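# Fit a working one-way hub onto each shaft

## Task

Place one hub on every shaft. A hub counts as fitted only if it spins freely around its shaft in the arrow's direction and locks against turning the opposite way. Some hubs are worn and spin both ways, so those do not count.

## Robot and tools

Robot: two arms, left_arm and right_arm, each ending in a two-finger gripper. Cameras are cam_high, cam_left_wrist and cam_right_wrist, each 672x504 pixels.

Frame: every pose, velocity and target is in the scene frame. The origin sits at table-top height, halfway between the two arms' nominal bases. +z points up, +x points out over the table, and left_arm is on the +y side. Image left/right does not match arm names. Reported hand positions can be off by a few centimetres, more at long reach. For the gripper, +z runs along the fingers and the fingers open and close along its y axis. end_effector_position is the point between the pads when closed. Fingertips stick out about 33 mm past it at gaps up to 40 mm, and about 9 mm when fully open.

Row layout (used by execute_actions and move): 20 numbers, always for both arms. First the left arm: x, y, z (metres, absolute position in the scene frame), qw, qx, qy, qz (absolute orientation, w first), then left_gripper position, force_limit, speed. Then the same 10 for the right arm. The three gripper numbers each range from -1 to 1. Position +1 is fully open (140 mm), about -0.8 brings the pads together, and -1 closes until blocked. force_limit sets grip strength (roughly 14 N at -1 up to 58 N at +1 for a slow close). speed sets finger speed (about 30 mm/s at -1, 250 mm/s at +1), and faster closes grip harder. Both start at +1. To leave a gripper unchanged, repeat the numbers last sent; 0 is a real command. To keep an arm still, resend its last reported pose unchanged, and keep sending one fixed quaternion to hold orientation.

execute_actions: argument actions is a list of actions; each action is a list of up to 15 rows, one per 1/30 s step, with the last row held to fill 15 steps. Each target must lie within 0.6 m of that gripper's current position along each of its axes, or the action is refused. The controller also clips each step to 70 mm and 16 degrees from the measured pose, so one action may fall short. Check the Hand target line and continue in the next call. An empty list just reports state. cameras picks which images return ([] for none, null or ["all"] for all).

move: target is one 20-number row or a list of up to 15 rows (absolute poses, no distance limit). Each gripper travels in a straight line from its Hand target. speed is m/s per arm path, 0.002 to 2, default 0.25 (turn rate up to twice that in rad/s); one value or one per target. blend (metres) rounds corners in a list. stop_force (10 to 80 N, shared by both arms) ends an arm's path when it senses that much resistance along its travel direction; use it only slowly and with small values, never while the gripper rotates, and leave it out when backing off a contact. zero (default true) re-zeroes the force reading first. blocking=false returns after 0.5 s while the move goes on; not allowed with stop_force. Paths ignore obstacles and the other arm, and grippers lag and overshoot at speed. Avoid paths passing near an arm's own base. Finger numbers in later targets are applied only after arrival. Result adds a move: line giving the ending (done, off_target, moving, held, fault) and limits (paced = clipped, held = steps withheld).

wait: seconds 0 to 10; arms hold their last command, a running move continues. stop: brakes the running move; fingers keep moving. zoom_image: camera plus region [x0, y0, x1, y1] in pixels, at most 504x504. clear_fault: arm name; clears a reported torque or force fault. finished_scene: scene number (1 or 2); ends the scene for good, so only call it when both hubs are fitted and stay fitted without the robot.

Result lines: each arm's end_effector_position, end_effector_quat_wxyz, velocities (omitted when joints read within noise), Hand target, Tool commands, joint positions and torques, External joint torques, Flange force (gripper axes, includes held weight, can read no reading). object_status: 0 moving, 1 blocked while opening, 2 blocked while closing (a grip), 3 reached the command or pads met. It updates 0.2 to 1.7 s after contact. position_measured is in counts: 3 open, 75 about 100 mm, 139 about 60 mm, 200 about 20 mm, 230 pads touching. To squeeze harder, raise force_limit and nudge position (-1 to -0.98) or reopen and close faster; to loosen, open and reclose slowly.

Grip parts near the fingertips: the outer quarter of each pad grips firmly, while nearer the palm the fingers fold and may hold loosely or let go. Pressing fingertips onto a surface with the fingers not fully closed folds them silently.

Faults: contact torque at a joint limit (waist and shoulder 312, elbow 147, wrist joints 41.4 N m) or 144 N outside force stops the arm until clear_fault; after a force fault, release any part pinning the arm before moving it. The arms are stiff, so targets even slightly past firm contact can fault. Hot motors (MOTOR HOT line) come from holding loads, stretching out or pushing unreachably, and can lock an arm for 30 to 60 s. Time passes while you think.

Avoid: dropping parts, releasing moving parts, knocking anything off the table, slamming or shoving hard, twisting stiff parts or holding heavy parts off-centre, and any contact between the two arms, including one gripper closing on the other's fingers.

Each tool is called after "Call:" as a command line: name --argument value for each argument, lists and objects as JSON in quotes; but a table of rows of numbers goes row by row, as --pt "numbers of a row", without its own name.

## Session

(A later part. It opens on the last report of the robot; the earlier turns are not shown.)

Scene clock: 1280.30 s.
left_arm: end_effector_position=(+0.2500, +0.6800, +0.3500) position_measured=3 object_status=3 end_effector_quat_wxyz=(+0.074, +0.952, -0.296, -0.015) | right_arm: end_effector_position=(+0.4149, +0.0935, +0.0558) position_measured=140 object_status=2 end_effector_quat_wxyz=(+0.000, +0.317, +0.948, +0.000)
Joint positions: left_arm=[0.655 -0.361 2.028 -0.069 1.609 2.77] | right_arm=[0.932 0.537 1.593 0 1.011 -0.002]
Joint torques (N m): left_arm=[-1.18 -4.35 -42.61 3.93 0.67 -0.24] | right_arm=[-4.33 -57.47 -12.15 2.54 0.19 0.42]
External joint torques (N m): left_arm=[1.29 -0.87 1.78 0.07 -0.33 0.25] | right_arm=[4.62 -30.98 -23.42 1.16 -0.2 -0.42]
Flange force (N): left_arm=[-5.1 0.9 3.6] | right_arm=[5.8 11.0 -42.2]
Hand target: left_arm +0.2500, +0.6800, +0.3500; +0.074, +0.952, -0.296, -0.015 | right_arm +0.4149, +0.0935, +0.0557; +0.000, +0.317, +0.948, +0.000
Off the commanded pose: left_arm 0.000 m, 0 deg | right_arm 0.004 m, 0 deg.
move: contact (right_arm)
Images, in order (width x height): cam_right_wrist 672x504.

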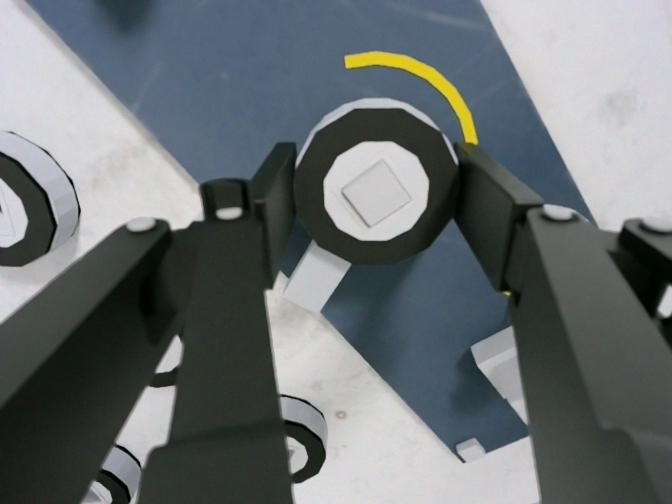

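Call:
move --pt "0.25 0.68 0.35 0.074 0.952 -0.296 -0.015 1 1 1 0.4149 0.0935 0.0572 0 0.3173 0.94832 0 -1 0 -1" --pt "0.25 0.68 0.35 0.074 0.952 -0.296 -0.015 1 1 1 0.4149 0.0935 0.0572 0 0.43837 0.89879 0 -1 0 -1" --speed 0.05 --cameras '["cam_right_wrist"]'

Call:
move --target '[0.25,0.68,0.35,0.074,0.952,-0.296,-0.015,1,1,1,0.4149,0.0935,0.0572,0,0.3173,0.94832,0,-1,0,-1]' --speed 0.05 --cameras '["cam_right_wrist"]'

Scene clock: 1294.93 s.
left_arm: end_effector_position=(+0.2500, +0.6800, +0.3500) position_measured=3 object_status=3 end_effector_quat_wxyz=(+0.074, +0.952, -0.296, -0.015) | right_arm: end_effector_position=(+0.4149, +0.0935, +0.0572) position_measured=140 object_status=2 end_effector_quat_wxyz=(+0.000, +0.438, +0.899, +0.000)
Joint positions: left_arm=[0.655 -0.361 2.028 -0.069 1.609 2.77] | right_arm=[0.932 0.536 1.592 0 1.013 0.259]
Joint torques (N m): left_arm=[-1.72 -4.41 -42.46 3.93 0.7 -0.26] | right_arm=[-0.75 -93.91 -19.81 3.53 9.02 0.53]
External joint torques (N m): left_arm=[1.9 -1.11 1.58 0.09 -0.35 0.26] | right_arm=[0.97 5.69 -15.74 0.16 -9.04 -0.53]
Flange force (N): left_arm=[-6.9 0.5 3.2] | right_arm=[11.1 33.7 8.0]
Hand target: left_arm +0.2500, +0.6800, +0.3500; +0.074, +0.952, -0.296, -0.015 | right_arm +0.4149, +0.0935, +0.0572; +0.000, +0.438, +0.899, +0.000
Off the commanded pose: left_arm 0.000 m, 0 deg | right_arm 0.000 m, 0 deg.
move: done
Images, in order (width x height): cam_right_wrist 672x504.

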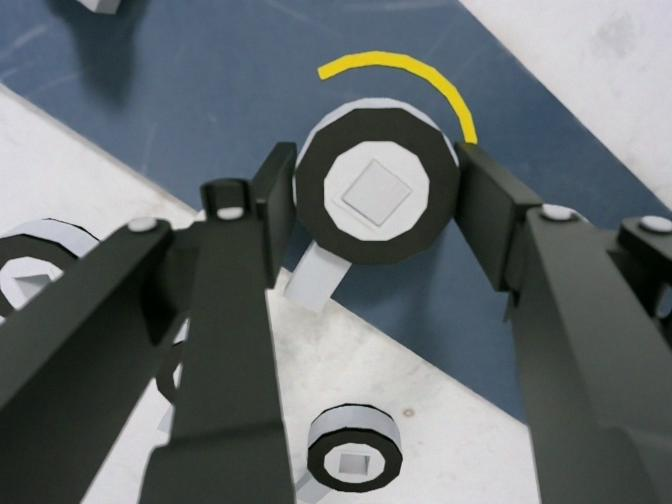

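Scene clock: 1297.93 s.
left_arm: end_effector_position=(+0.2500, +0.6800, +0.3500) position_measured=3 object_status=3 end_effector_quat_wxyz=(+0.074, +0.952, -0.296, -0.015) | right_arm: end_effector_position=(+0.4149, +0.0935, +0.0572) position_measured=140 object_status=2 end_effector_quat_wxyz=(+0.000, +0.317, +0.948, +0.000)
Joint positions: left_arm=[0.655 -0.361 2.028 -0.069 1.609 2.77] | right_arm=[0.932 0.536 1.592 0 1.013 -0.002]
Joint torques (N m): left_arm=[-1.86 -5.03 -42.67 3.88 0.69 -0.23] | right_arm=[-4.63 -90.02 -24.09 2.29 5.08 0.8]
External joint torques (N m): left_arm=[1.81 0.63 1.93 0.12 -0.35 0.24] | right_arm=[5.24 1.76 -11.41 1.4 -5.09 -0.8]
Flange force (N): left_arm=[-5.9 -2.1 3.7] | right_arm=[6.6 23.8 1.5]
Hand target: left_arm +0.2500, +0.6800, +0.3500; +0.074, +0.952, -0.296, -0.015 | right_arm +0.4149, +0.0935, +0.0572; +0.000, +0.317, +0.948, +0.000
Off the commanded pose: left_arm 0.000 m, 0 deg | right_arm 0.000 m, 0 deg.
move: done
Images, in order (width x height): cam_right_wrist 672x504.

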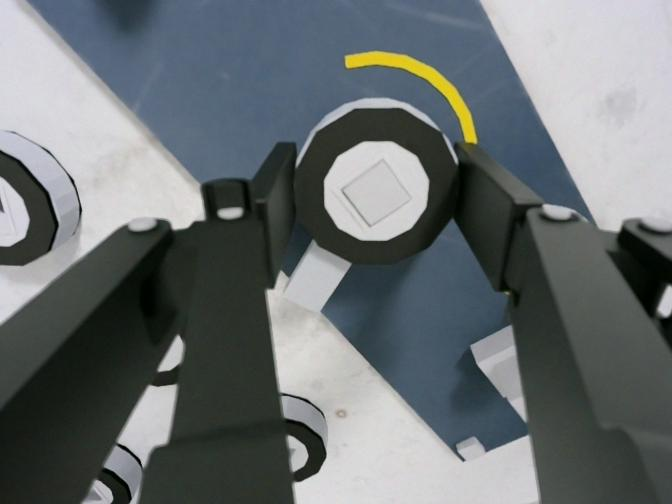

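Call:
move --target '[0.25,0.68,0.35,0.074,0.952,-0.296,-0.015,1,1,1,0.4149,0.0935,0.0572,0,0.1045285,0.9945219,0,-1,0,-1]' --speed 0.05 --cameras '["cam_right_wrist"]'

Scene clock: 1325.37 s.
left_arm: end_effector_position=(+0.2500, +0.6800, +0.3500) position_measured=3 object_status=3 end_effector_quat_wxyz=(+0.074, +0.952, -0.296, -0.015) | right_arm: end_effector_position=(+0.4149, +0.0935, +0.0572) position_measured=140 object_status=2 end_effector_quat_wxyz=(+0.000, +0.105, +0.995, +0.000)
Joint positions: left_arm=[0.655 -0.361 2.028 -0.069 1.609 2.77] | right_arm=[0.932 0.536 1.592 0 1.013 -0.439]
Joint torques (N m): left_arm=[-1.32 -4.35 -42.66 3.86 0.7 -0.26] | right_arm=[0.37 -92.6 -32.32 4.14 0.81 0.48]
External joint torques (N m): left_arm=[1.36 -0.53 1.9 0.14 -0.36 0.27] | right_arm=[-0.32 4.27 -3.27 -0.45 -0.81 -0.48]
Flange force (N): left_arm=[-5.3 0.3 3.8] | right_arm=[-5.8 11.2 2.6]
Hand target: left_arm +0.2500, +0.6800, +0.3500; +0.074, +0.952, -0.296, -0.015 | right_arm +0.4149, +0.0935, +0.0572; +0.000, +0.105, +0.995, +0.000
Off the commanded pose: left_arm 0.000 m, 0 deg | right_arm 0.000 m, 0 deg.
move: done
Images, in order (width x height): cam_right_wrist 672x504.

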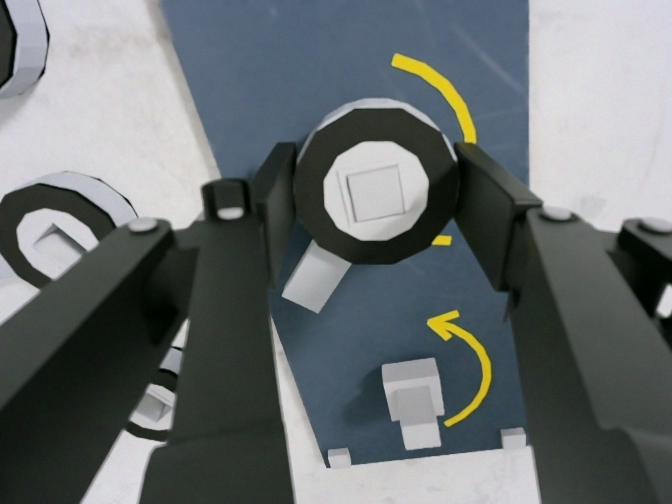

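Call:
move --target '[0.25,0.68,0.35,0.074,0.952,-0.296,-0.015,1,1,1,0.4149,0.0935,0.0572,0,0.35837,0.93358,0,-1,0,-1]' --speed 0.05 --cameras '["cam_right_wrist"]'

Scene clock: 1339.27 s.
left_arm: end_effector_position=(+0.2500, +0.6800, +0.3500) position_measured=3 object_status=3 end_effector_quat_wxyz=(+0.074, +0.952, -0.296, -0.015) | right_arm: end_effector_position=(+0.4149, +0.0935, +0.0572) position_measured=140 object_status=2 end_effector_quat_wxyz=(+0.000, +0.358, +0.934, +0.000)
Joint positions: left_arm=[0.655 -0.361 2.028 -0.069 1.609 2.77] | right_arm=[0.932 0.536 1.592 0 1.013 0.085]
Joint torques (N m): left_arm=[-1.28 -4.31 -42.52 3.87 0.62 -0.19] | right_arm=[-4.67 -93.18 -23.53 2.29 6.58 0.57]
External joint torques (N m): left_arm=[1.34 -0.44 1.76 0.13 -0.28 0.19] | right_arm=[4.94 4.86 -12.05 1.41 -6.6 -0.57]
Flange force (N): left_arm=[-5.0 0.2 3.4] | right_arm=[9.1 27.5 6.1]
Hand target: left_arm +0.2500, +0.6800, +0.3500; +0.074, +0.952, -0.296, -0.015 | right_arm +0.4149, +0.0935, +0.0572; +0.000, +0.358, +0.934, +0.000
Off the commanded pose: left_arm 0.000 m, 0 deg | right_arm 0.000 m, 0 deg.
move: done
Images, in order (width x height): cam_right_wrist 672x504.

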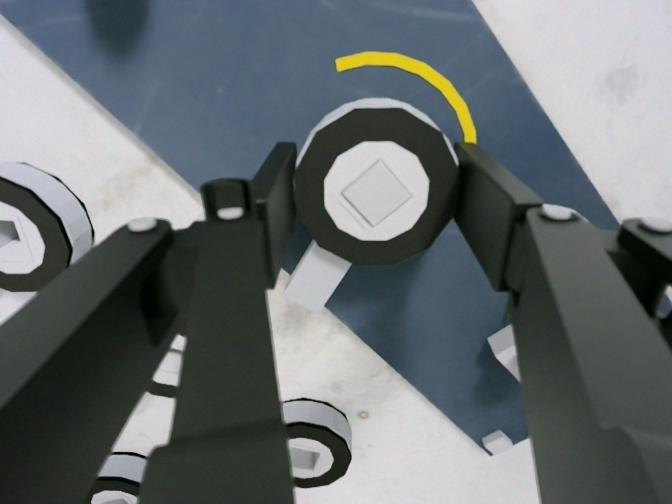

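Call:
move --pt "0.25 0.68 0.35 0.074 0.952 -0.296 -0.015 1 1 1 0.4149 0.0935 0.12 0 0.35837 0.93358 0 -1 0 -1" --pt "0.25 0.68 0.35 0.074 0.952 -0.296 -0.015 1 1 1 0.3683 -0.1846 0.12 0 0.35837 0.93358 0 -1 0 -1" --pt "0.25 0.68 0.35 0.074 0.952 -0.296 -0.015 1 1 1 0.3683 -0.1846 0.05 0 0.35837 0.93358 0 -1 0 -1" --speed '[0.05,0.25,0.1]' --cameras '[]'

Call:
move --target '[0.25,0.68,0.35,0.074,0.952,-0.296,-0.015,1,1,1,0.3683,-0.1846,0.030,0,0.35837,0.93358,0,-1,0,-1]' --speed 0.02 --stop_force 10 --cameras '["cam_high"]'

Scene clock: 1354.50 s.
left_arm: end_effector_position=(+0.2500, +0.6800, +0.3500) position_measured=3 object_status=3 end_effector_quat_wxyz=(+0.074, +0.952, -0.296, -0.015) | right_arm: end_effector_position=(+0.3683, -0.1846, +0.0501) position_measured=140 object_status=2 end_effector_quat_wxyz=(+0.000, +0.358, +0.934, +0.000)
Joint positions: left_arm=[0.655 -0.361 2.028 -0.069 1.609 2.77] | right_arm=[0.693 0.218 2.088 0 0.835 -0.154]
Joint torques (N m): left_arm=[-1.62 -4.55 -42.71 3.92 0.67 -0.27] | right_arm=[-2.85 -58.34 -29.73 2.63 -0.17 0.48]
External joint torques (N m): left_arm=[1.63 0.04 2.03 0.07 -0.33 0.27] | right_arm=[2.98 4.8 -1.37 0.61 0.17 -0.48]
Flange force (N): left_arm=[-5.8 -0.8 3.9] | right_arm=[3.7 9.9 4.6]
Hand target: left_arm +0.2500, +0.6800, +0.3500; +0.074, +0.952, -0.296, -0.015 | right_arm +0.3683, -0.1846, +0.0500; +0.000, +0.358, +0.934, +0.000
Off the commanded pose: left_arm 0.000 m, 0 deg | right_arm 0.000 m, 0 deg.
move: done
No camera images: "cameras" was empty.

Scene clock: 1355.97 s.
left_arm: end_effector_position=(+0.2500, +0.6800, +0.3500) position_measured=3 object_status=3 end_effector_quat_wxyz=(+0.074, +0.952, -0.296, -0.015) | right_arm: end_effector_position=(+0.3684, -0.1845, +0.0332) position_measured=140 object_status=2 end_effector_quat_wxyz=(+0.000, +0.358, +0.934, +0.000)
Joint positions: left_arm=[0.655 -0.361 2.028 -0.069 1.609 2.77] | right_arm=[0.693 0.24 2.101 0 0.801 -0.154]
Joint torques (N m): left_arm=[-1.5 -5.03 -42.74 3.85 0.66 -0.34] | right_arm=[-3.13 -39.35 -17.46 2.53 -2.25 0.49]
External joint torques (N m): left_arm=[1.64 -0.31 1.84 0.16 -0.31 0.34] | right_arm=[3.23 -15.26 -12.61 0.59 2.25 -0.49]
Flange force (N): left_arm=[-6.1 -0.4 3.6] | right_arm=[4.6 4.5 -33.4]
Hand target: left_arm +0.2500, +0.6800, +0.3500; +0.074, +0.952, -0.296, -0.015 | right_arm +0.3684, -0.1845, +0.0332; +0.000, +0.358, +0.934, +0.000
Off the commanded pose: left_arm 0.000 m, 0 deg | right_arm 0.003 m, 0 deg.
move: contact (right_arm)
Images, in order (width x height): cam_high 672x504.

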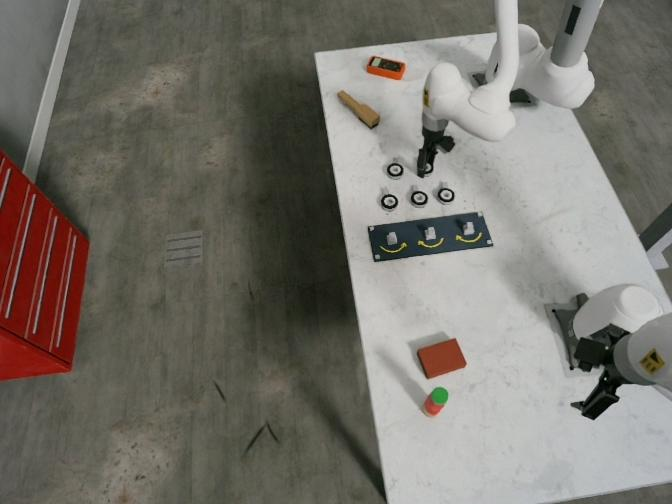

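Call:
move --pt "0.25 0.68 0.35 0.074 0.952 -0.296 -0.015 1 1 1 0.3684 -0.1845 0.0334 0 0.35837 0.93358 0 0.2 0 -1" --pt "0.25 0.68 0.35 0.074 0.952 -0.296 -0.015 1 1 1 0.3684 -0.1845 0.1 0 0.35837 0.93358 0 0.2 0 -1" --pt "0.25 0.68 0.35 0.074 0.952 -0.296 -0.015 1 1 1 0.419 -0.052 0.1 0 0.41469 0.90996 0 0.2 0 -1" --pt "0.25 0.68 0.35 0.074 0.952 -0.296 -0.015 1 1 1 0.419 -0.052 0.08 0 0.41469 0.90996 0 0.2 0 -1" --speed '[0.05,0.15,0.2,0.1]' --cameras '["cam_right_wrist"]'

Scene clock: 1369.53 s.
left_arm: end_effector_position=(+0.2500, +0.6800, +0.3500) position_measured=3 object_status=3 end_effector_quat_wxyz=(+0.074, +0.952, -0.296, -0.015) | right_arm: end_effector_position=(+0.4190, -0.0520, +0.0801) position_measured=104 object_status=3 end_effector_quat_wxyz=(+0.000, +0.415, +0.910, +0.000)
Joint positions: left_arm=[0.655 -0.361 2.028 -0.069 1.609 2.77] | right_arm=[0.798 0.363 1.816 0 0.962 0.073]
Joint torques (N m): left_arm=[-1.86 -4.56 -42.63 3.82 0.6 -0.27] | right_arm=[-3.09 -74.4 -31.64 2.9 -0.34 0.44]
External joint torques (N m): left_arm=[1.89 -0.15 1.86 0.18 -0.27 0.28] | right_arm=[3.32 3.17 -2.8 0.68 0.32 -0.44]
Flange force (N): left_arm=[-6.6 -0.9 3.5] | right_arm=[5.5 9.8 0.3]
Hand target: left_arm +0.2500, +0.6800, +0.3500; +0.074, +0.952, -0.296, -0.015 | right_arm +0.4190, -0.0520, +0.0800; +0.000, +0.415, +0.910, +0.000
Off the commanded pose: left_arm 0.000 m, 0 deg | right_arm 0.000 m, 0 deg.
move: done
Images, in order (width x height): cam_right_wrist 672x504.

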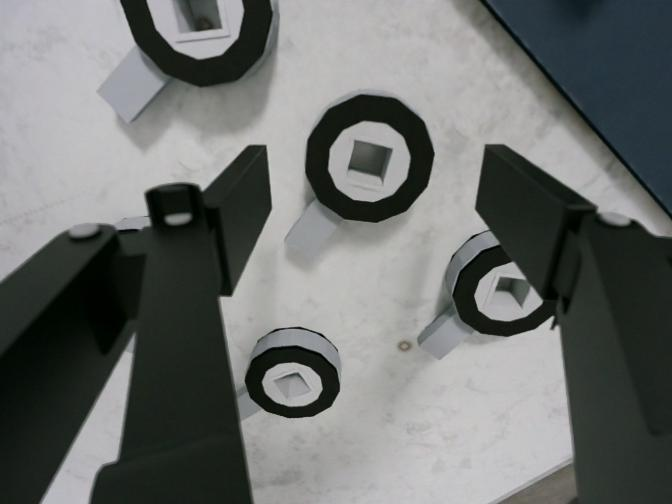

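Call:
zoom_image --camera "cam_right_wrist" --region '[300, 80, 440, 220]'

Scaled by 3.600 from the camera's 672x504 image, which has a finer 960x720 frame.

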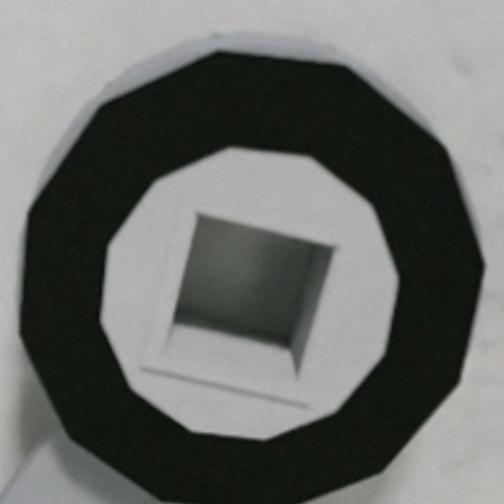

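Call:
move --pt "0.25 0.68 0.35 0.074 0.952 -0.296 -0.015 1 1 1 0.4204 -0.0499 0.08 0 0.69466 0.71934 0 0.2 0 -1" --pt "0.25 0.68 0.35 0.074 0.952 -0.296 -0.015 1 1 1 0.4204 -0.0499 0.06 0 0.69466 0.71934 0 0.2 0 -1" --speed 0.15 --cameras '["cam_right_wrist"]'

Call:
zoom_image --camera "cam_right_wrist" --region '[280, 70, 450, 280]'

Scene clock: 1417.07 s.
left_arm: end_effector_position=(+0.2500, +0.6800, +0.3500) position_measured=3 object_status=3 end_effector_quat_wxyz=(+0.074, +0.952, -0.296, -0.015) | right_arm: end_effector_position=(+0.4204, -0.0499, +0.0601) position_measured=104 object_status=3 end_effector_quat_wxyz=(+0.000, +0.695, +0.719, +0.000)
Joint positions: left_arm=[0.655 -0.361 2.028 -0.069 1.609 2.77] | right_arm=[0.798 0.386 1.826 0 0.93 0.754]
Joint torques (N m): left_arm=[-2.37 -4.58 -42.52 3.88 0.72 -0.29] | right_arm=[-2.8 -74.5 -31.66 2.89 -0.57 0.45]
External joint torques (N m): left_arm=[2.42 -0.2 1.77 0.11 -0.38 0.3] | right_arm=[3.03 1.87 -1.97 0.59 0.53 -0.45]
Flange force (N): left_arm=[-8.0 -1.5 3.4] | right_arm=[7.7 2.2 -0.5]
Hand target: left_arm +0.2500, +0.6800, +0.3500; +0.074, +0.952, -0.296, -0.015 | right_arm +0.4204, -0.0499, +0.0600; +0.000, +0.695, +0.719, +0.000
Off the commanded pose: left_arm 0.000 m, 0 deg | right_arm 0.000 m, 0 deg.
move: done
Images, in order (width x height): cam_right_wrist 672x504.

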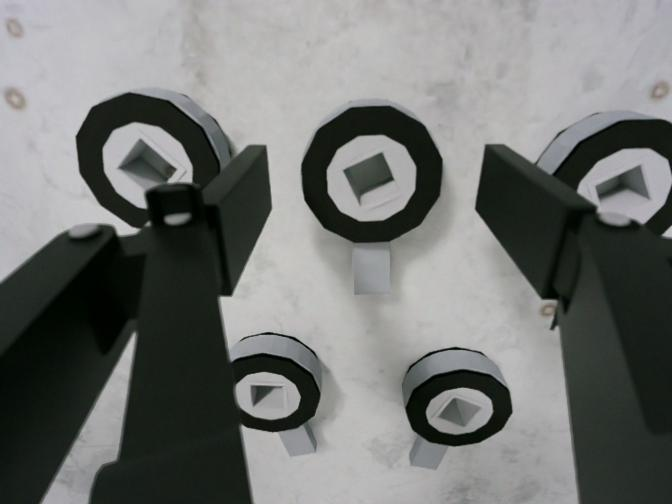

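Scaled by 2.400 from the camera's 672x504 image, which has a finer 960x720 frame.

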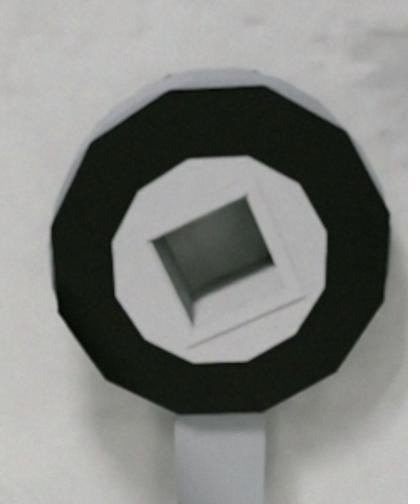

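Call:
move --pt "0.25 0.68 0.35 0.074 0.952 -0.296 -0.015 1 1 1 0.4196 -0.0522 0.06 0 0.69466 0.71934 0 0.2 0 -1" --pt "0.25 0.68 0.35 0.074 0.952 -0.296 -0.015 1 1 1 0.4196 -0.0522 0.0335 0 0.69466 0.71934 0 0.2 0 -1" --speed '[0.05,0.05]' --cameras '["cam_right_wrist"]'

Call:
zoom_image --camera "cam_right_wrist" --region '[240, 70, 510, 280]'

Scene clock: 1455.03 s.
left_arm: end_effector_position=(+0.2500, +0.6800, +0.3500) position_measured=3 object_status=3 end_effector_quat_wxyz=(+0.074, +0.952, -0.296, -0.015) | right_arm: end_effector_position=(+0.4196, -0.0522, +0.0336) position_measured=104 object_status=3 end_effector_quat_wxyz=(+0.000, +0.695, +0.719, +0.000)
Joint positions: left_arm=[0.655 -0.361 2.028 -0.069 1.609 2.77] | right_arm=[0.797 0.41 1.848 0 0.883 0.753]
Joint torques (N m): left_arm=[-1.81 -5.12 -42.51 3.88 0.67 -0.34] | right_arm=[-2.98 -75.24 -30.43 2.81 -0.69 0.58]
External joint torques (N m): left_arm=[1.75 0.57 1.74 0.12 -0.34 0.34] | right_arm=[3.2 1.46 -2.04 0.55 0.64 -0.58]
Flange force (N): left_arm=[-6.0 -2.2 3.3] | right_arm=[7.5 1.9 -0.9]
Hand target: left_arm +0.2500, +0.6800, +0.3500; +0.074, +0.952, -0.296, -0.015 | right_arm +0.4196, -0.0522, +0.0335; +0.000, +0.695, +0.719, +0.000
Off the commanded pose: left_arm 0.000 m, 0 deg | right_arm 0.000 m, 0 deg.
move: done
Images, in order (width x height): cam_right_wrist 672x504.

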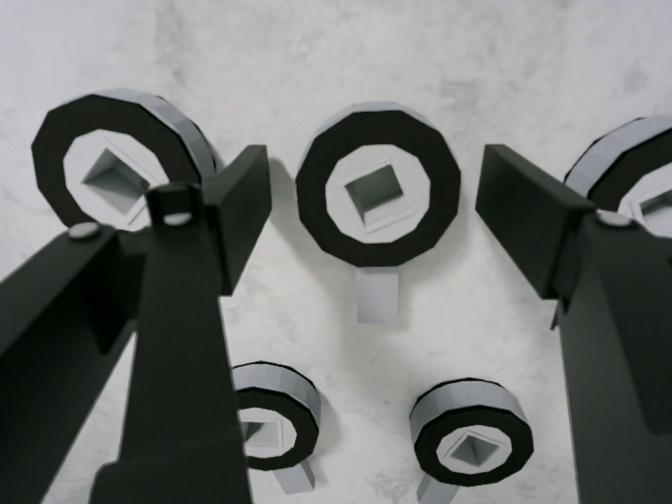

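Scaled by 1.867 from the camera's 672x504 image, which has a finer 960x720 frame.

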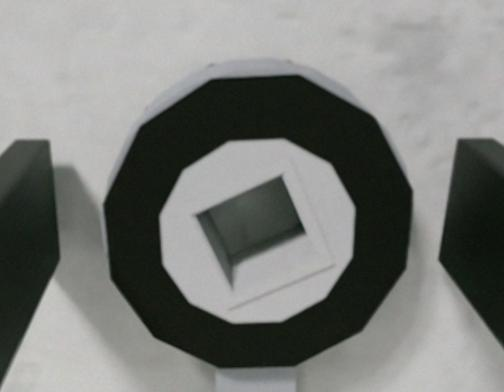

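Call:
move --pt "0.25 0.68 0.35 0.074 0.952 -0.296 -0.015 1 1 1 0.4198 -0.0532 0.0335 0 0.69466 0.71934 0 0.2 0 -1" --pt "0.25 0.68 0.35 0.074 0.952 -0.296 -0.015 1 1 1 0.4198 -0.0532 0.0335 0 0.69466 0.71934 0 -1 0 -1" --speed 0.05 --cameras '[]'

Call:
wait --seconds 0.7 --cameras '["cam_right_wrist"]'

Call:
zoom_image --camera "cam_right_wrist" --region '[280, 90, 480, 290]'

Scene clock: 1466.30 s.
left_arm: end_effector_position=(+0.2500, +0.6800, +0.3500) position_measured=3 object_status=3 end_effector_quat_wxyz=(+0.074, +0.952, -0.296, -0.015) | right_arm: end_effector_position=(+0.4198, -0.0532, +0.0335) position_measured=140 object_status=0 end_effector_quat_wxyz=(+0.000, +0.695, +0.719, +0.000)
Joint positions: left_arm=[0.655 -0.361 2.028 -0.069 1.609 2.77] | right_arm=[0.796 0.41 1.85 0 0.882 0.751]
Joint torques (N m): left_arm=[-1.94 -4.88 -42.55 3.92 0.63 -0.15] | right_arm=[-2.92 -67.79 -26.68 2.67 -1.46 0.51]
External joint torques (N m): left_arm=[1.93 0.38 1.81 0.08 -0.3 0.16] | right_arm=[3.39 -5.72 -5.67 0.68 1.42 -0.51]
Flange force (N): left_arm=[-6.1 -1.8 3.4] | right_arm=[6.8 0.7 -12.2]
Hand target: left_arm +0.2500, +0.6800, +0.3500; +0.074, +0.952, -0.296, -0.015 | right_arm +0.4198, -0.0532, +0.0335; +0.000, +0.695, +0.719, +0.000
Off the commanded pose: left_arm 0.000 m, 0 deg | right_arm 0.000 m, 0 deg.
move: done
No camera images: "cameras" was empty.

Scene clock: 1467.00 s.
left_arm: end_effector_position=(+0.2500, +0.6800, +0.3500) position_measured=3 object_status=3 end_effector_quat_wxyz=(+0.074, +0.952, -0.296, -0.015) | right_arm: end_effector_position=(+0.4198, -0.0532, +0.0335) position_measured=140 object_status=2 end_effector_quat_wxyz=(+0.000, +0.695, +0.719, +0.000)
Joint positions: left_arm=[0.655 -0.361 2.028 -0.069 1.609 2.77] | right_arm=[0.796 0.41 1.85 0 0.882 0.751]
Joint torques (N m): left_arm=[-1.75 -4.8 -42.72 3.88 0.67 -0.27] | right_arm=[-2.87 -68.34 -26.39 2.61 -1.39 0.56]
External joint torques (N m): left_arm=[1.78 -0.12 1.9 0.12 -0.34 0.28] | right_arm=[3.02 -5.14 -5.98 0.74 1.36 -0.56]
Flange force (N): left_arm=[-6.3 -0.8 3.7] | right_arm=[7.3 2.1 -11.6]
Hand target: left_arm +0.2500, +0.6800, +0.3500; +0.074, +0.952, -0.296, -0.015 | right_arm +0.4198, -0.0532, +0.0335; +0.000, +0.695, +0.719, +0.000
Tool commands: left_gripper/position=+1.0 left_gripper/force_limit=+1.0 left_gripper/speed=+1.0 right_gripper/position=-1.0 right_gripper/force_limit=+0.0 right_gripper/speed=-1.0
Off the commanded pose: left_arm 0.000 m, 0 deg | right_arm 0.000 m, 0 deg.
wait: 0.70 s; at rest by 0.17 s
Images, in order (width x height): cam_right_wrist 672x504.

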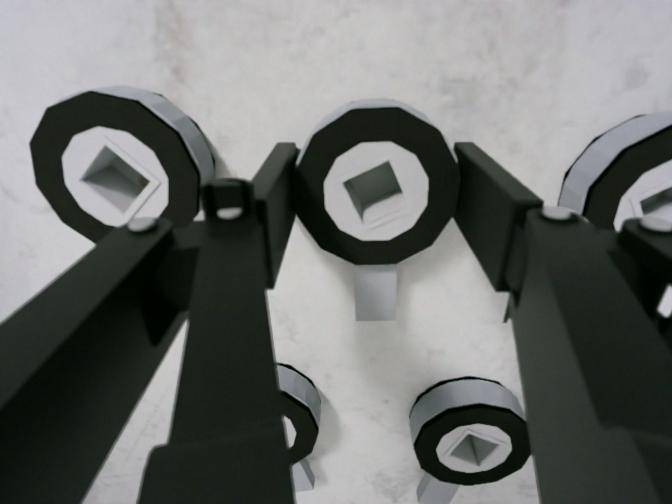

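Scaled by 2.520 from the camera's 672x504 image, which has a finer 960x720 frame.

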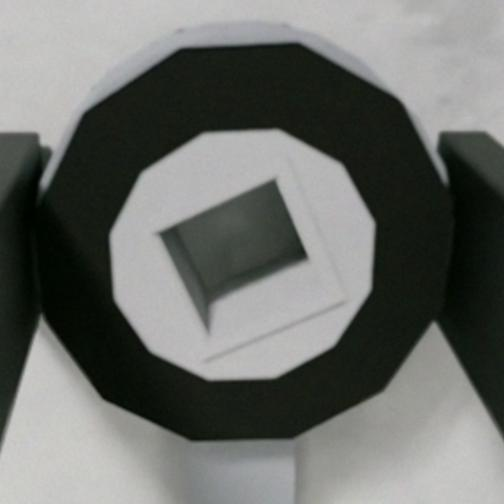

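Call:
move --pt "0.25 0.68 0.35 0.074 0.952 -0.296 -0.015 1 1 1 0.4198 -0.0532 0.12 0 0.69466 0.71934 0 -1 0 -1" --pt "0.25 0.68 0.35 0.074 0.952 -0.296 -0.015 1 1 1 0.4149 0.0938 0.12 0 0.20364 0.97905 0 -1 0 -1" --pt "0.25 0.68 0.35 0.074 0.952 -0.296 -0.015 1 1 1 0.4149 0.0938 0.083 0 0.20364 0.97905 0 -1 0 -1" --speed '[0.1,0.25,0.08]' --cameras '["cam_right_wrist"]'

Call:
zoom_image --camera "cam_right_wrist" --region '[335, 150, 415, 230]'

Scene clock: 1482.50 s.
left_arm: end_effector_position=(+0.2500, +0.6800, +0.3500) position_measured=3 object_status=3 end_effector_quat_wxyz=(+0.074, +0.952, -0.296, -0.015) | right_arm: end_effector_position=(+0.4149, +0.0938, +0.0831) position_measured=140 object_status=2 end_effector_quat_wxyz=(+0.000, +0.204, +0.979, +0.000)
Joint positions: left_arm=[0.655 -0.361 2.028 -0.069 1.609 2.77] | right_arm=[0.932 0.515 1.573 0 1.053 -0.238]
Joint torques (N m): left_arm=[-1.51 -4.53 -42.61 3.82 0.62 -0.22] | right_arm=[-3.33 -91.19 -34.64 3.27 -0.51 0.54]
External joint torques (N m): left_arm=[1.59 -0.55 1.84 0.18 -0.28 0.23] | right_arm=[3.56 3.93 -1.76 0.52 0.51 -0.54]
Flange force (N): left_arm=[-5.8 0.2 3.5] | right_arm=[1.8 10.7 1.0]
Hand target: left_arm +0.2500, +0.6800, +0.3500; +0.074, +0.952, -0.296, -0.015 | right_arm +0.4149, +0.0938, +0.0830; +0.000, +0.204, +0.979, +0.000
Off the commanded pose: left_arm 0.000 m, 0 deg | right_arm 0.000 m, 0 deg.
move: done
Images, in order (width x height): cam_right_wrist 672x504.

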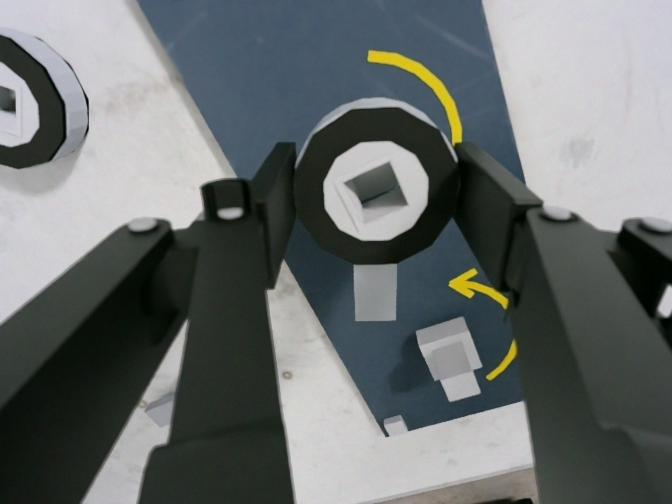

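Scaled by 6.300 from the camera's 672x504 image, which has a finer 960x720 frame.

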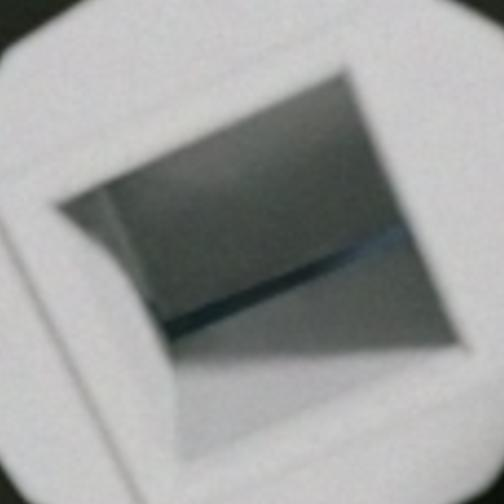

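Call:
move --target '[0.25,0.68,0.35,0.074,0.952,-0.296,-0.015,1,1,1,0.4149,0.0938,0.076,0,0.20364,0.97905,0,-1,0,-1]' --speed 0.012 --stop_force 10 --cameras '["cam_right_wrist"]'

Call:
zoom_image --camera "cam_right_wrist" --region '[335, 150, 415, 230]'

Scene clock: 1492.23 s.
left_arm: end_effector_position=(+0.2500, +0.6800, +0.3500) position_measured=3 object_status=3 end_effector_quat_wxyz=(+0.074, +0.952, -0.296, -0.015) | right_arm: end_effector_position=(+0.4149, +0.0938, +0.0760) position_measured=140 object_status=2 end_effector_quat_wxyz=(+0.000, +0.204, +0.979, +0.000)
Joint positions: left_arm=[0.655 -0.361 2.028 -0.069 1.609 2.77] | right_arm=[0.932 0.521 1.578 0 1.042 -0.238]
Joint torques (N m): left_arm=[-1.81 -5.35 -42.86 3.91 0.68 -0.29] | right_arm=[1.62 -90.99 -32.64 4.9 0.79 0.53]
External joint torques (N m): left_arm=[1.89 0.22 2.01 0.1 -0.33 0.3] | right_arm=[-1.35 3.47 -3.53 -1.14 -0.79 -0.53]
Flange force (N): left_arm=[-6.5 -1.5 3.8] | right_arm=[-4.7 11.4 1.4]
Hand target: left_arm +0.2500, +0.6800, +0.3500; +0.074, +0.952, -0.296, -0.015 | right_arm +0.4149, +0.0938, +0.0760; +0.000, +0.204, +0.979, +0.000
Off the commanded pose: left_arm 0.000 m, 0 deg | right_arm 0.000 m, 0 deg.
move: done
Images, in order (width x height): cam_right_wrist 672x504.

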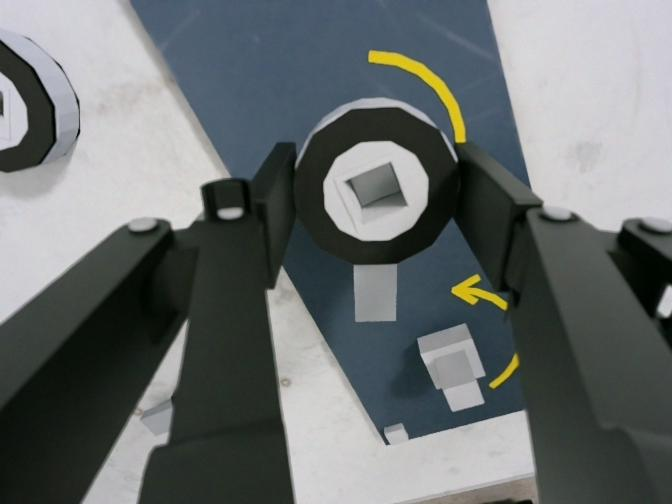

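Scaled by 6.300 from the camera's 672x504 image, which has a finer 960x720 frame.

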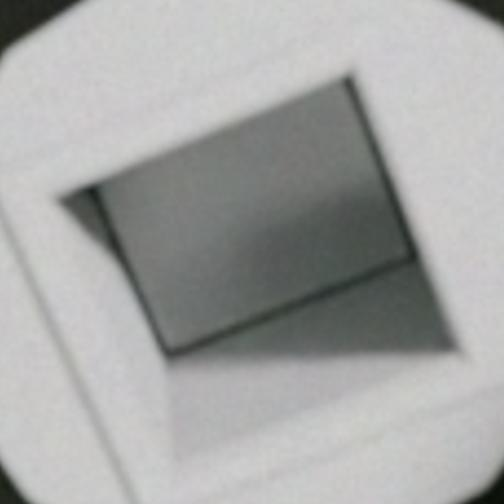

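Inserted. Seat and test.

Call:
move --target '[0.25,0.68,0.35,0.074,0.952,-0.296,-0.015,1,1,1,0.4149,0.0938,0.052,0,0.20364,0.97905,0,-1,0,-1]' --speed 0.025 --stop_force 14 --cameras '[]'

Call:
move --pt "0.25 0.68 0.35 0.074 0.952 -0.296 -0.015 1 1 1 0.4149 0.0938 0.0568 0 0.20364 0.97905 0 -1 0 -1" --pt "0.25 0.68 0.35 0.074 0.952 -0.296 -0.015 1 1 1 0.4149 0.0938 0.0568 0 0.33108 0.94361 0 -1 0 -1" --speed 0.05 --cameras '["cam_right_wrist"]'

Call:
move --target '[0.25,0.68,0.35,0.074,0.952,-0.296,-0.015,1,1,1,0.4149,0.0938,0.0568,0,0.20364,0.97905,0,-1,0,-1]' --speed 0.05 --cameras '["cam_right_wrist"]'

Scene clock: 1503.23 s.
left_arm: end_effector_position=(+0.2500, +0.6800, +0.3500) position_measured=3 object_status=3 end_effector_quat_wxyz=(+0.074, +0.952, -0.296, -0.015) | right_arm: end_effector_position=(+0.4149, +0.0938, +0.0555) position_measured=140 object_status=2 end_effector_quat_wxyz=(+0.000, +0.204, +0.979, +0.000)
Joint positions: left_arm=[0.655 -0.361 2.028 -0.069 1.609 2.77] | right_arm=[0.932 0.538 1.593 0 1.011 -0.238]
Joint torques (N m): left_arm=[-1.65 -4.41 -42.58 3.87 0.68 -0.24] | right_arm=[1.1 -66.4 -21.64 4.66 -2.36 0.61]
External joint torques (N m): left_arm=[1.68 -0.44 1.75 0.14 -0.34 0.25] | right_arm=[-0.74 -22 -13.9 -0.96 2.36 -0.61]
Flange force (N): left_arm=[-6.0 -0.3 3.5] | right_arm=[-2.4 3.4 -31.9]
Hand target: left_arm +0.2500, +0.6800, +0.3500; +0.074, +0.952, -0.296, -0.015 | right_arm +0.4149, +0.0938, +0.0555; +0.000, +0.204, +0.979, +0.000
Off the commanded pose: left_arm 0.000 m, 0 deg | right_arm 0.003 m, 0 deg.
move: contact (right_arm)
No camera images: "cameras" was empty.

Scene clock: 1506.30 s.
left_arm: end_effector_position=(+0.2500, +0.6800, +0.3500) position_measured=3 object_status=3 end_effector_quat_wxyz=(+0.074, +0.952, -0.296, -0.015) | right_arm: end_effector_position=(+0.4149, +0.0938, +0.0568) position_measured=140 object_status=2 end_effector_quat_wxyz=(+0.000, +0.331, +0.944, +0.000)
Joint positions: left_arm=[0.655 -0.361 2.028 -0.069 1.609 2.77] | right_arm=[0.932 0.537 1.592 0 1.013 0.027]
Joint torques (N m): left_arm=[-1.11 -4.64 -42.72 3.93 0.69 -0.21] | right_arm=[3.63 -91.85 -28.97 5.25 2.74 0.16]
External joint torques (N m): left_arm=[1.12 0.03 1.95 0.07 -0.36 0.22] | right_arm=[-3.07 3.41 -6.63 -1.53 -2.75 -0.16]
Flange force (N): left_arm=[-4.2 -0.3 3.9] | right_arm=[-2.9 17.4 2.6]
Hand target: left_arm +0.2500, +0.6800, +0.3500; +0.074, +0.952, -0.296, -0.015 | right_arm +0.4149, +0.0938, +0.0568; +0.000, +0.331, +0.944, +0.000
Off the commanded pose: left_arm 0.000 m, 0 deg | right_arm 0.000 m, 0 deg.
move: done
Images, in order (width x height): cam_right_wrist 672x504.

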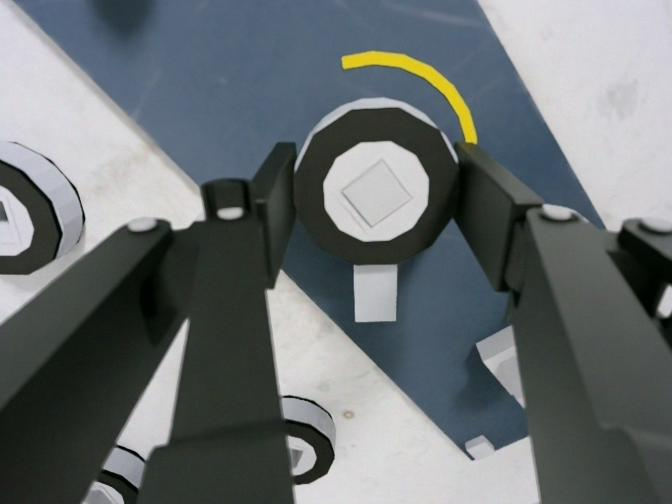

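Scene clock: 1509.33 s.
left_arm: end_effector_position=(+0.2500, +0.6800, +0.3500) position_measured=3 object_status=3 end_effector_quat_wxyz=(+0.074, +0.952, -0.296, -0.015) | right_arm: end_effector_position=(+0.4149, +0.0938, +0.0568) position_measured=140 object_status=2 end_effector_quat_wxyz=(+0.000, +0.204, +0.979, +0.000)
Joint positions: left_arm=[0.655 -0.361 2.028 -0.069 1.609 2.77] | right_arm=[0.932 0.537 1.592 0 1.013 -0.238]
Joint torques (N m): left_arm=[-1.05 -4.88 -42.65 3.95 0.64 -0.29] | right_arm=[-0.67 -89.19 -31.37 2.95 0.27 -0.4]
External joint torques (N m): left_arm=[1.19 -0.49 1.79 0.06 -0.3 0.3] | right_arm=[0.91 0.91 -4.16 0.75 -0.27 0.4]
Flange force (N): left_arm=[-4.8 0.4 3.6] | right_arm=[-0.4 10.7 -1.6]
Hand target: left_arm +0.2500, +0.6800, +0.3500; +0.074, +0.952, -0.296, -0.015 | right_arm +0.4149, +0.0938, +0.0568; +0.000, +0.204, +0.979, +0.000
Off the commanded pose: left_arm 0.000 m, 0 deg | right_arm 0.000 m, 0 deg.
move: done
Images, in order (width x height): cam_right_wrist 672x504.

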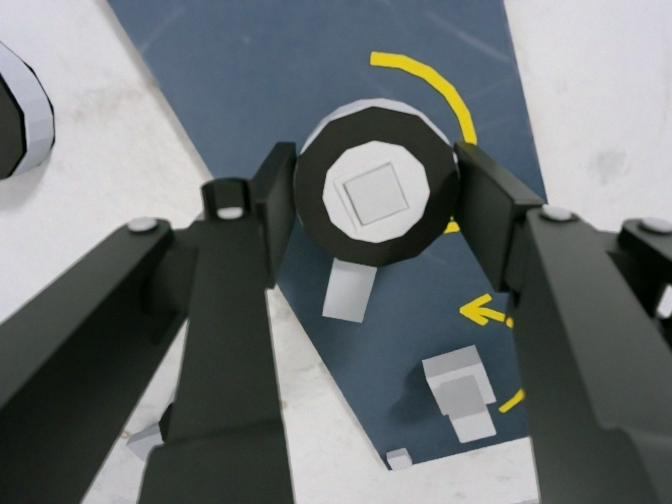

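Call:
move --pt "0.25 0.68 0.35 0.074 0.952 -0.296 -0.015 1 1 1 0.4149 0.0938 0.0557 0 0.20364 0.97905 0 -1 0 -1" --pt "0.25 0.68 0.35 0.074 0.952 -0.296 -0.015 1 1 1 0.4149 0.0938 0.0557 0 0.20364 0.97905 0 0.2 0 -1" --pt "0.25 0.68 0.35 0.074 0.952 -0.296 -0.015 1 1 1 0.4149 0.0938 0.12 0 0.20364 0.97905 0 0.2 0 -1" --pt "0.25 0.68 0.35 0.074 0.952 -0.296 -0.015 1 1 1 0.325 -0.053 0.1 0 0.69466 0.71934 0 0.2 0 -1" --pt "0.25 0.68 0.35 0.074 0.952 -0.296 -0.015 1 1 1 0.325 -0.053 0.08 0 0.69466 0.71934 0 0.2 0 -1" --speed '[0.02,0.02,0.15,0.25,0.1]' --cameras '["cam_right_wrist","cam_high"]'

Call:
zoom_image --camera "cam_right_wrist" --region '[280, 70, 450, 280]'

Scene clock: 1529.07 s.
left_arm: end_effector_position=(+0.2500, +0.6800, +0.3500) position_measured=3 object_status=3 end_effector_quat_wxyz=(+0.074, +0.952, -0.296, -0.015) | right_arm: end_effector_position=(+0.3250, -0.0530, +0.0800) position_measured=104 object_status=3 end_effector_quat_wxyz=(+0.000, +0.695, +0.719, +0.000)
Joint positions: left_arm=[0.655 -0.361 2.028 -0.069 1.609 2.77] | right_arm=[0.905 0.281 1.933 0 0.927 0.861]
Joint torques (N m): left_arm=[-1.51 -4.57 -42.52 3.83 0.66 -0.24] | right_arm=[-2.25 -64.83 -31.48 2.91 -0.42 0.52]
External joint torques (N m): left_arm=[1.5 -0.08 1.73 0.17 -0.32 0.25] | right_arm=[2.56 2.36 -2.19 0.57 0.37 -0.52]
Flange force (N): left_arm=[-5.4 -0.7 3.4] | right_arm=[8.2 2.1 0.0]
Hand target: left_arm +0.2500, +0.6800, +0.3500; +0.074, +0.952, -0.296, -0.015 | right_arm +0.3250, -0.0530, +0.0800; +0.000, +0.695, +0.719, +0.000
Off the commanded pose: left_arm 0.000 m, 0 deg | right_arm 0.000 m, 0 deg.
move: done
Images, in order (width x height): cam_high 672x504, cam_right_wrist 672x504.

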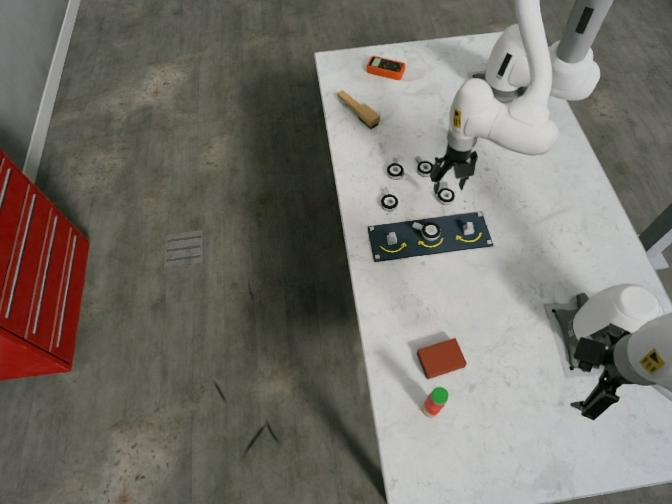

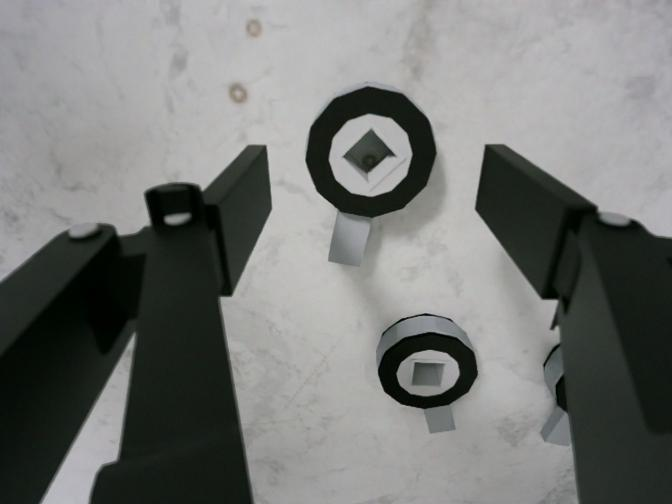

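Scaled by 2.400 from the camera's 672x504 image, which has a finer 960x720 frame.

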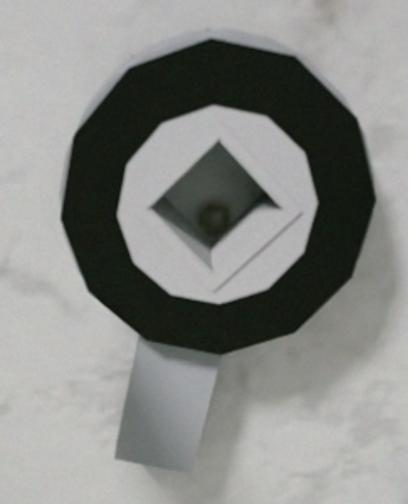

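Call:
move --pt "0.25 0.68 0.35 0.074 0.952 -0.296 -0.015 1 1 1 0.3242 -0.0488 0.08 0 0.77162 0.63608 0 0.2 0 -1" --pt "0.25 0.68 0.35 0.074 0.952 -0.296 -0.015 1 1 1 0.3242 -0.0488 0.05 0 0.77162 0.63608 0 0.2 0 -1" --speed '[0.15,0.1]' --cameras '["cam_right_wrist"]'

Call:
zoom_image --camera "cam_right_wrist" --region '[260, 70, 490, 290]'

Scene clock: 1556.00 s.
left_arm: end_effector_position=(+0.2500, +0.6800, +0.3500) position_measured=3 object_status=3 end_effector_quat_wxyz=(+0.074, +0.952, -0.296, -0.015) | right_arm: end_effector_position=(+0.3242, -0.0488, +0.0500) position_measured=104 object_status=3 end_effector_quat_wxyz=(+0.000, +0.772, +0.636, +0.000)
Joint positions: left_arm=[0.655 -0.361 2.028 -0.069 1.609 2.77] | right_arm=[0.91 0.318 1.95 0 0.874 1.093]
Joint torques (N m): left_arm=[-1.8 -4.46 -42.72 3.94 0.61 -0.26] | right_arm=[-2.95 -66.44 -29.57 2.76 -0.48 0.47]
External joint torques (N m): left_arm=[1.89 -0.56 1.91 0.07 -0.27 0.26] | right_arm=[3.24 1.92 -2.63 0.58 0.43 -0.47]
Flange force (N): left_arm=[-6.7 -0.1 3.6] | right_arm=[9.3 -0.7 -0.5]
Hand target: left_arm +0.2500, +0.6800, +0.3500; +0.074, +0.952, -0.296, -0.015 | right_arm +0.3242, -0.0488, +0.0500; +0.000, +0.772, +0.636, +0.000
Off the commanded pose: left_arm 0.000 m, 0 deg | right_arm 0.000 m, 0 deg.
move: done
Images, in order (width x height): cam_right_wrist 672x504.

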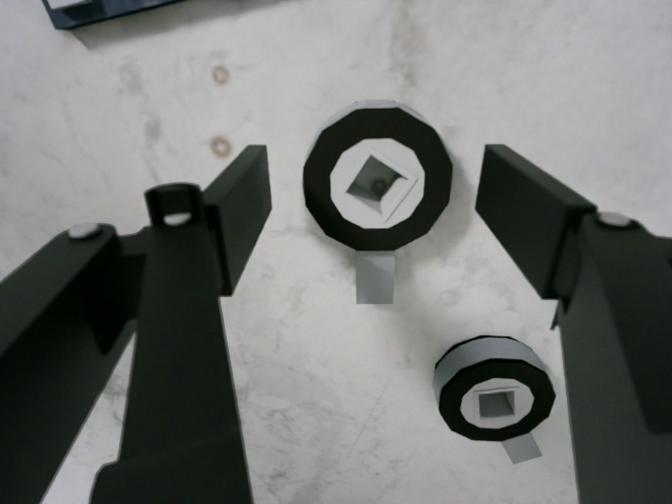

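Scaled by 2.191 from the camera's 672x504 image, which has a finer 960x720 frame.

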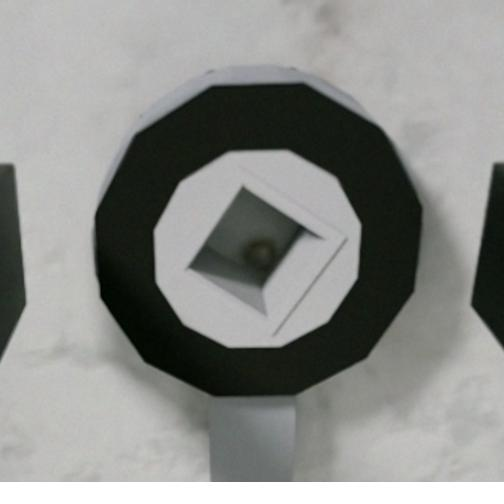

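Call:
move --pt "0.25 0.68 0.35 0.074 0.952 -0.296 -0.015 1 1 1 0.3251 -0.0505 0.045 0 0.77162 0.63608 0 0.2 0 -1" --pt "0.25 0.68 0.35 0.074 0.952 -0.296 -0.015 1 1 1 0.3251 -0.0505 0.0335 0 0.77162 0.63608 0 0.2 0 -1" --pt "0.25 0.68 0.35 0.074 0.952 -0.296 -0.015 1 1 1 0.3251 -0.0505 0.0335 0 0.77162 0.63608 0 -1 0 -1" --speed '[0.03,0.05,0.05]' --cameras '[]'

Call:
wait --seconds 0.7 --cameras '["cam_right_wrist"]'

Call:
zoom_image --camera "cam_right_wrist" --region '[280, 90, 480, 290]'

Scene clock: 1572.67 s.
left_arm: end_effector_position=(+0.2500, +0.6800, +0.3500) position_measured=3 object_status=3 end_effector_quat_wxyz=(+0.074, +0.952, -0.296, -0.015) | right_arm: end_effector_position=(+0.3251, -0.0505, +0.0335) position_measured=140 object_status=0 end_effector_quat_wxyz=(+0.000, +0.772, +0.636, +0.000)
Joint positions: left_arm=[0.655 -0.361 2.028 -0.069 1.609 2.77] | right_arm=[0.907 0.335 1.963 0 0.843 1.09]
Joint torques (N m): left_arm=[-1.35 -4.98 -42.87 3.77 0.63 -0.24] | right_arm=[-3.62 -58.37 -24.44 2.54 -1.63 0.51]
External joint torques (N m): left_arm=[1.46 -0.24 2.01 0.24 -0.29 0.25] | right_arm=[3.8 -6.9 -6.89 0.7 1.58 -0.51]
Flange force (N): left_arm=[-5.4 -0.1 3.9] | right_arm=[7.4 -2.5 -15.5]
Hand target: left_arm +0.2500, +0.6800, +0.3500; +0.074, +0.952, -0.296, -0.015 | right_arm +0.3251, -0.0505, +0.0335; +0.000, +0.772, +0.636, +0.000
Off the commanded pose: left_arm 0.000 m, 0 deg | right_arm 0.000 m, 0 deg.
move: done
No camera images: "cameras" was empty.

Scene clock: 1573.37 s.
left_arm: end_effector_position=(+0.2500, +0.6800, +0.3500) position_measured=3 object_status=3 end_effector_quat_wxyz=(+0.074, +0.952, -0.296, -0.015) | right_arm: end_effector_position=(+0.3251, -0.0505, +0.0335) position_measured=140 object_status=2 end_effector_quat_wxyz=(+0.000, +0.772, +0.636, +0.000)
Joint positions: left_arm=[0.655 -0.361 2.028 -0.069 1.609 2.77] | right_arm=[0.907 0.335 1.963 0 0.843 1.09]
Joint torques (N m): left_arm=[-1.03 -4.81 -42.61 3.88 0.64 -0.25] | right_arm=[-3.3 -58.02 -24.4 2.56 -1.61 0.5]
External joint torques (N m): left_arm=[1.12 -0.49 1.69 0.13 -0.29 0.25] | right_arm=[3.55 -7.29 -6.97 0.69 1.56 -0.5]
Flange force (N): left_arm=[-4.5 0.4 3.4] | right_arm=[6.8 -2.3 -16.0]
Hand target: left_arm +0.2500, +0.6800, +0.3500; +0.074, +0.952, -0.296, -0.015 | right_arm +0.3251, -0.0505, +0.0335; +0.000, +0.772, +0.636, +0.000
Tool commands: left_gripper/position=+1.0 left_gripper/force_limit=+1.0 left_gripper/speed=+1.0 right_gripper/position=-1.0 right_gripper/force_limit=+0.0 right_gripper/speed=-1.0
Off the commanded pose: left_arm 0.000 m, 0 deg | right_arm 0.000 m, 0 deg.
wait: 0.70 s; at rest by 0.17 s
Images, in order (width x height): cam_right_wrist 672x504.

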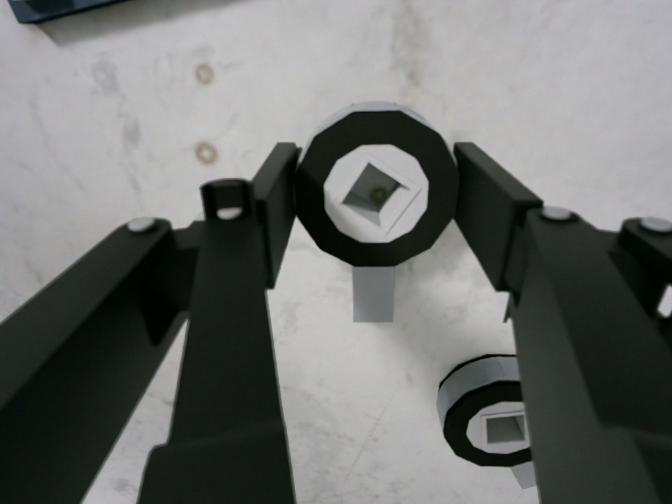

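Scaled by 2.520 from the camera's 672x504 image, which has a finer 960x720 frame.

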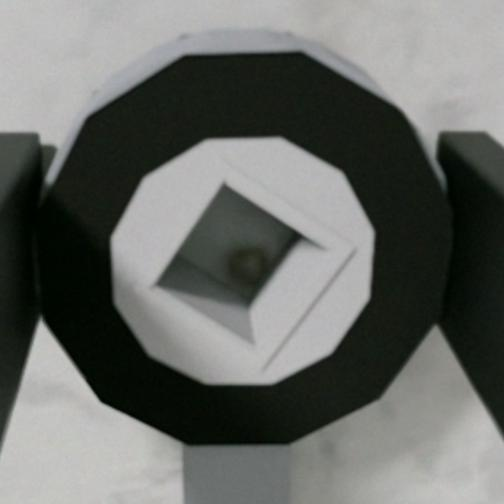

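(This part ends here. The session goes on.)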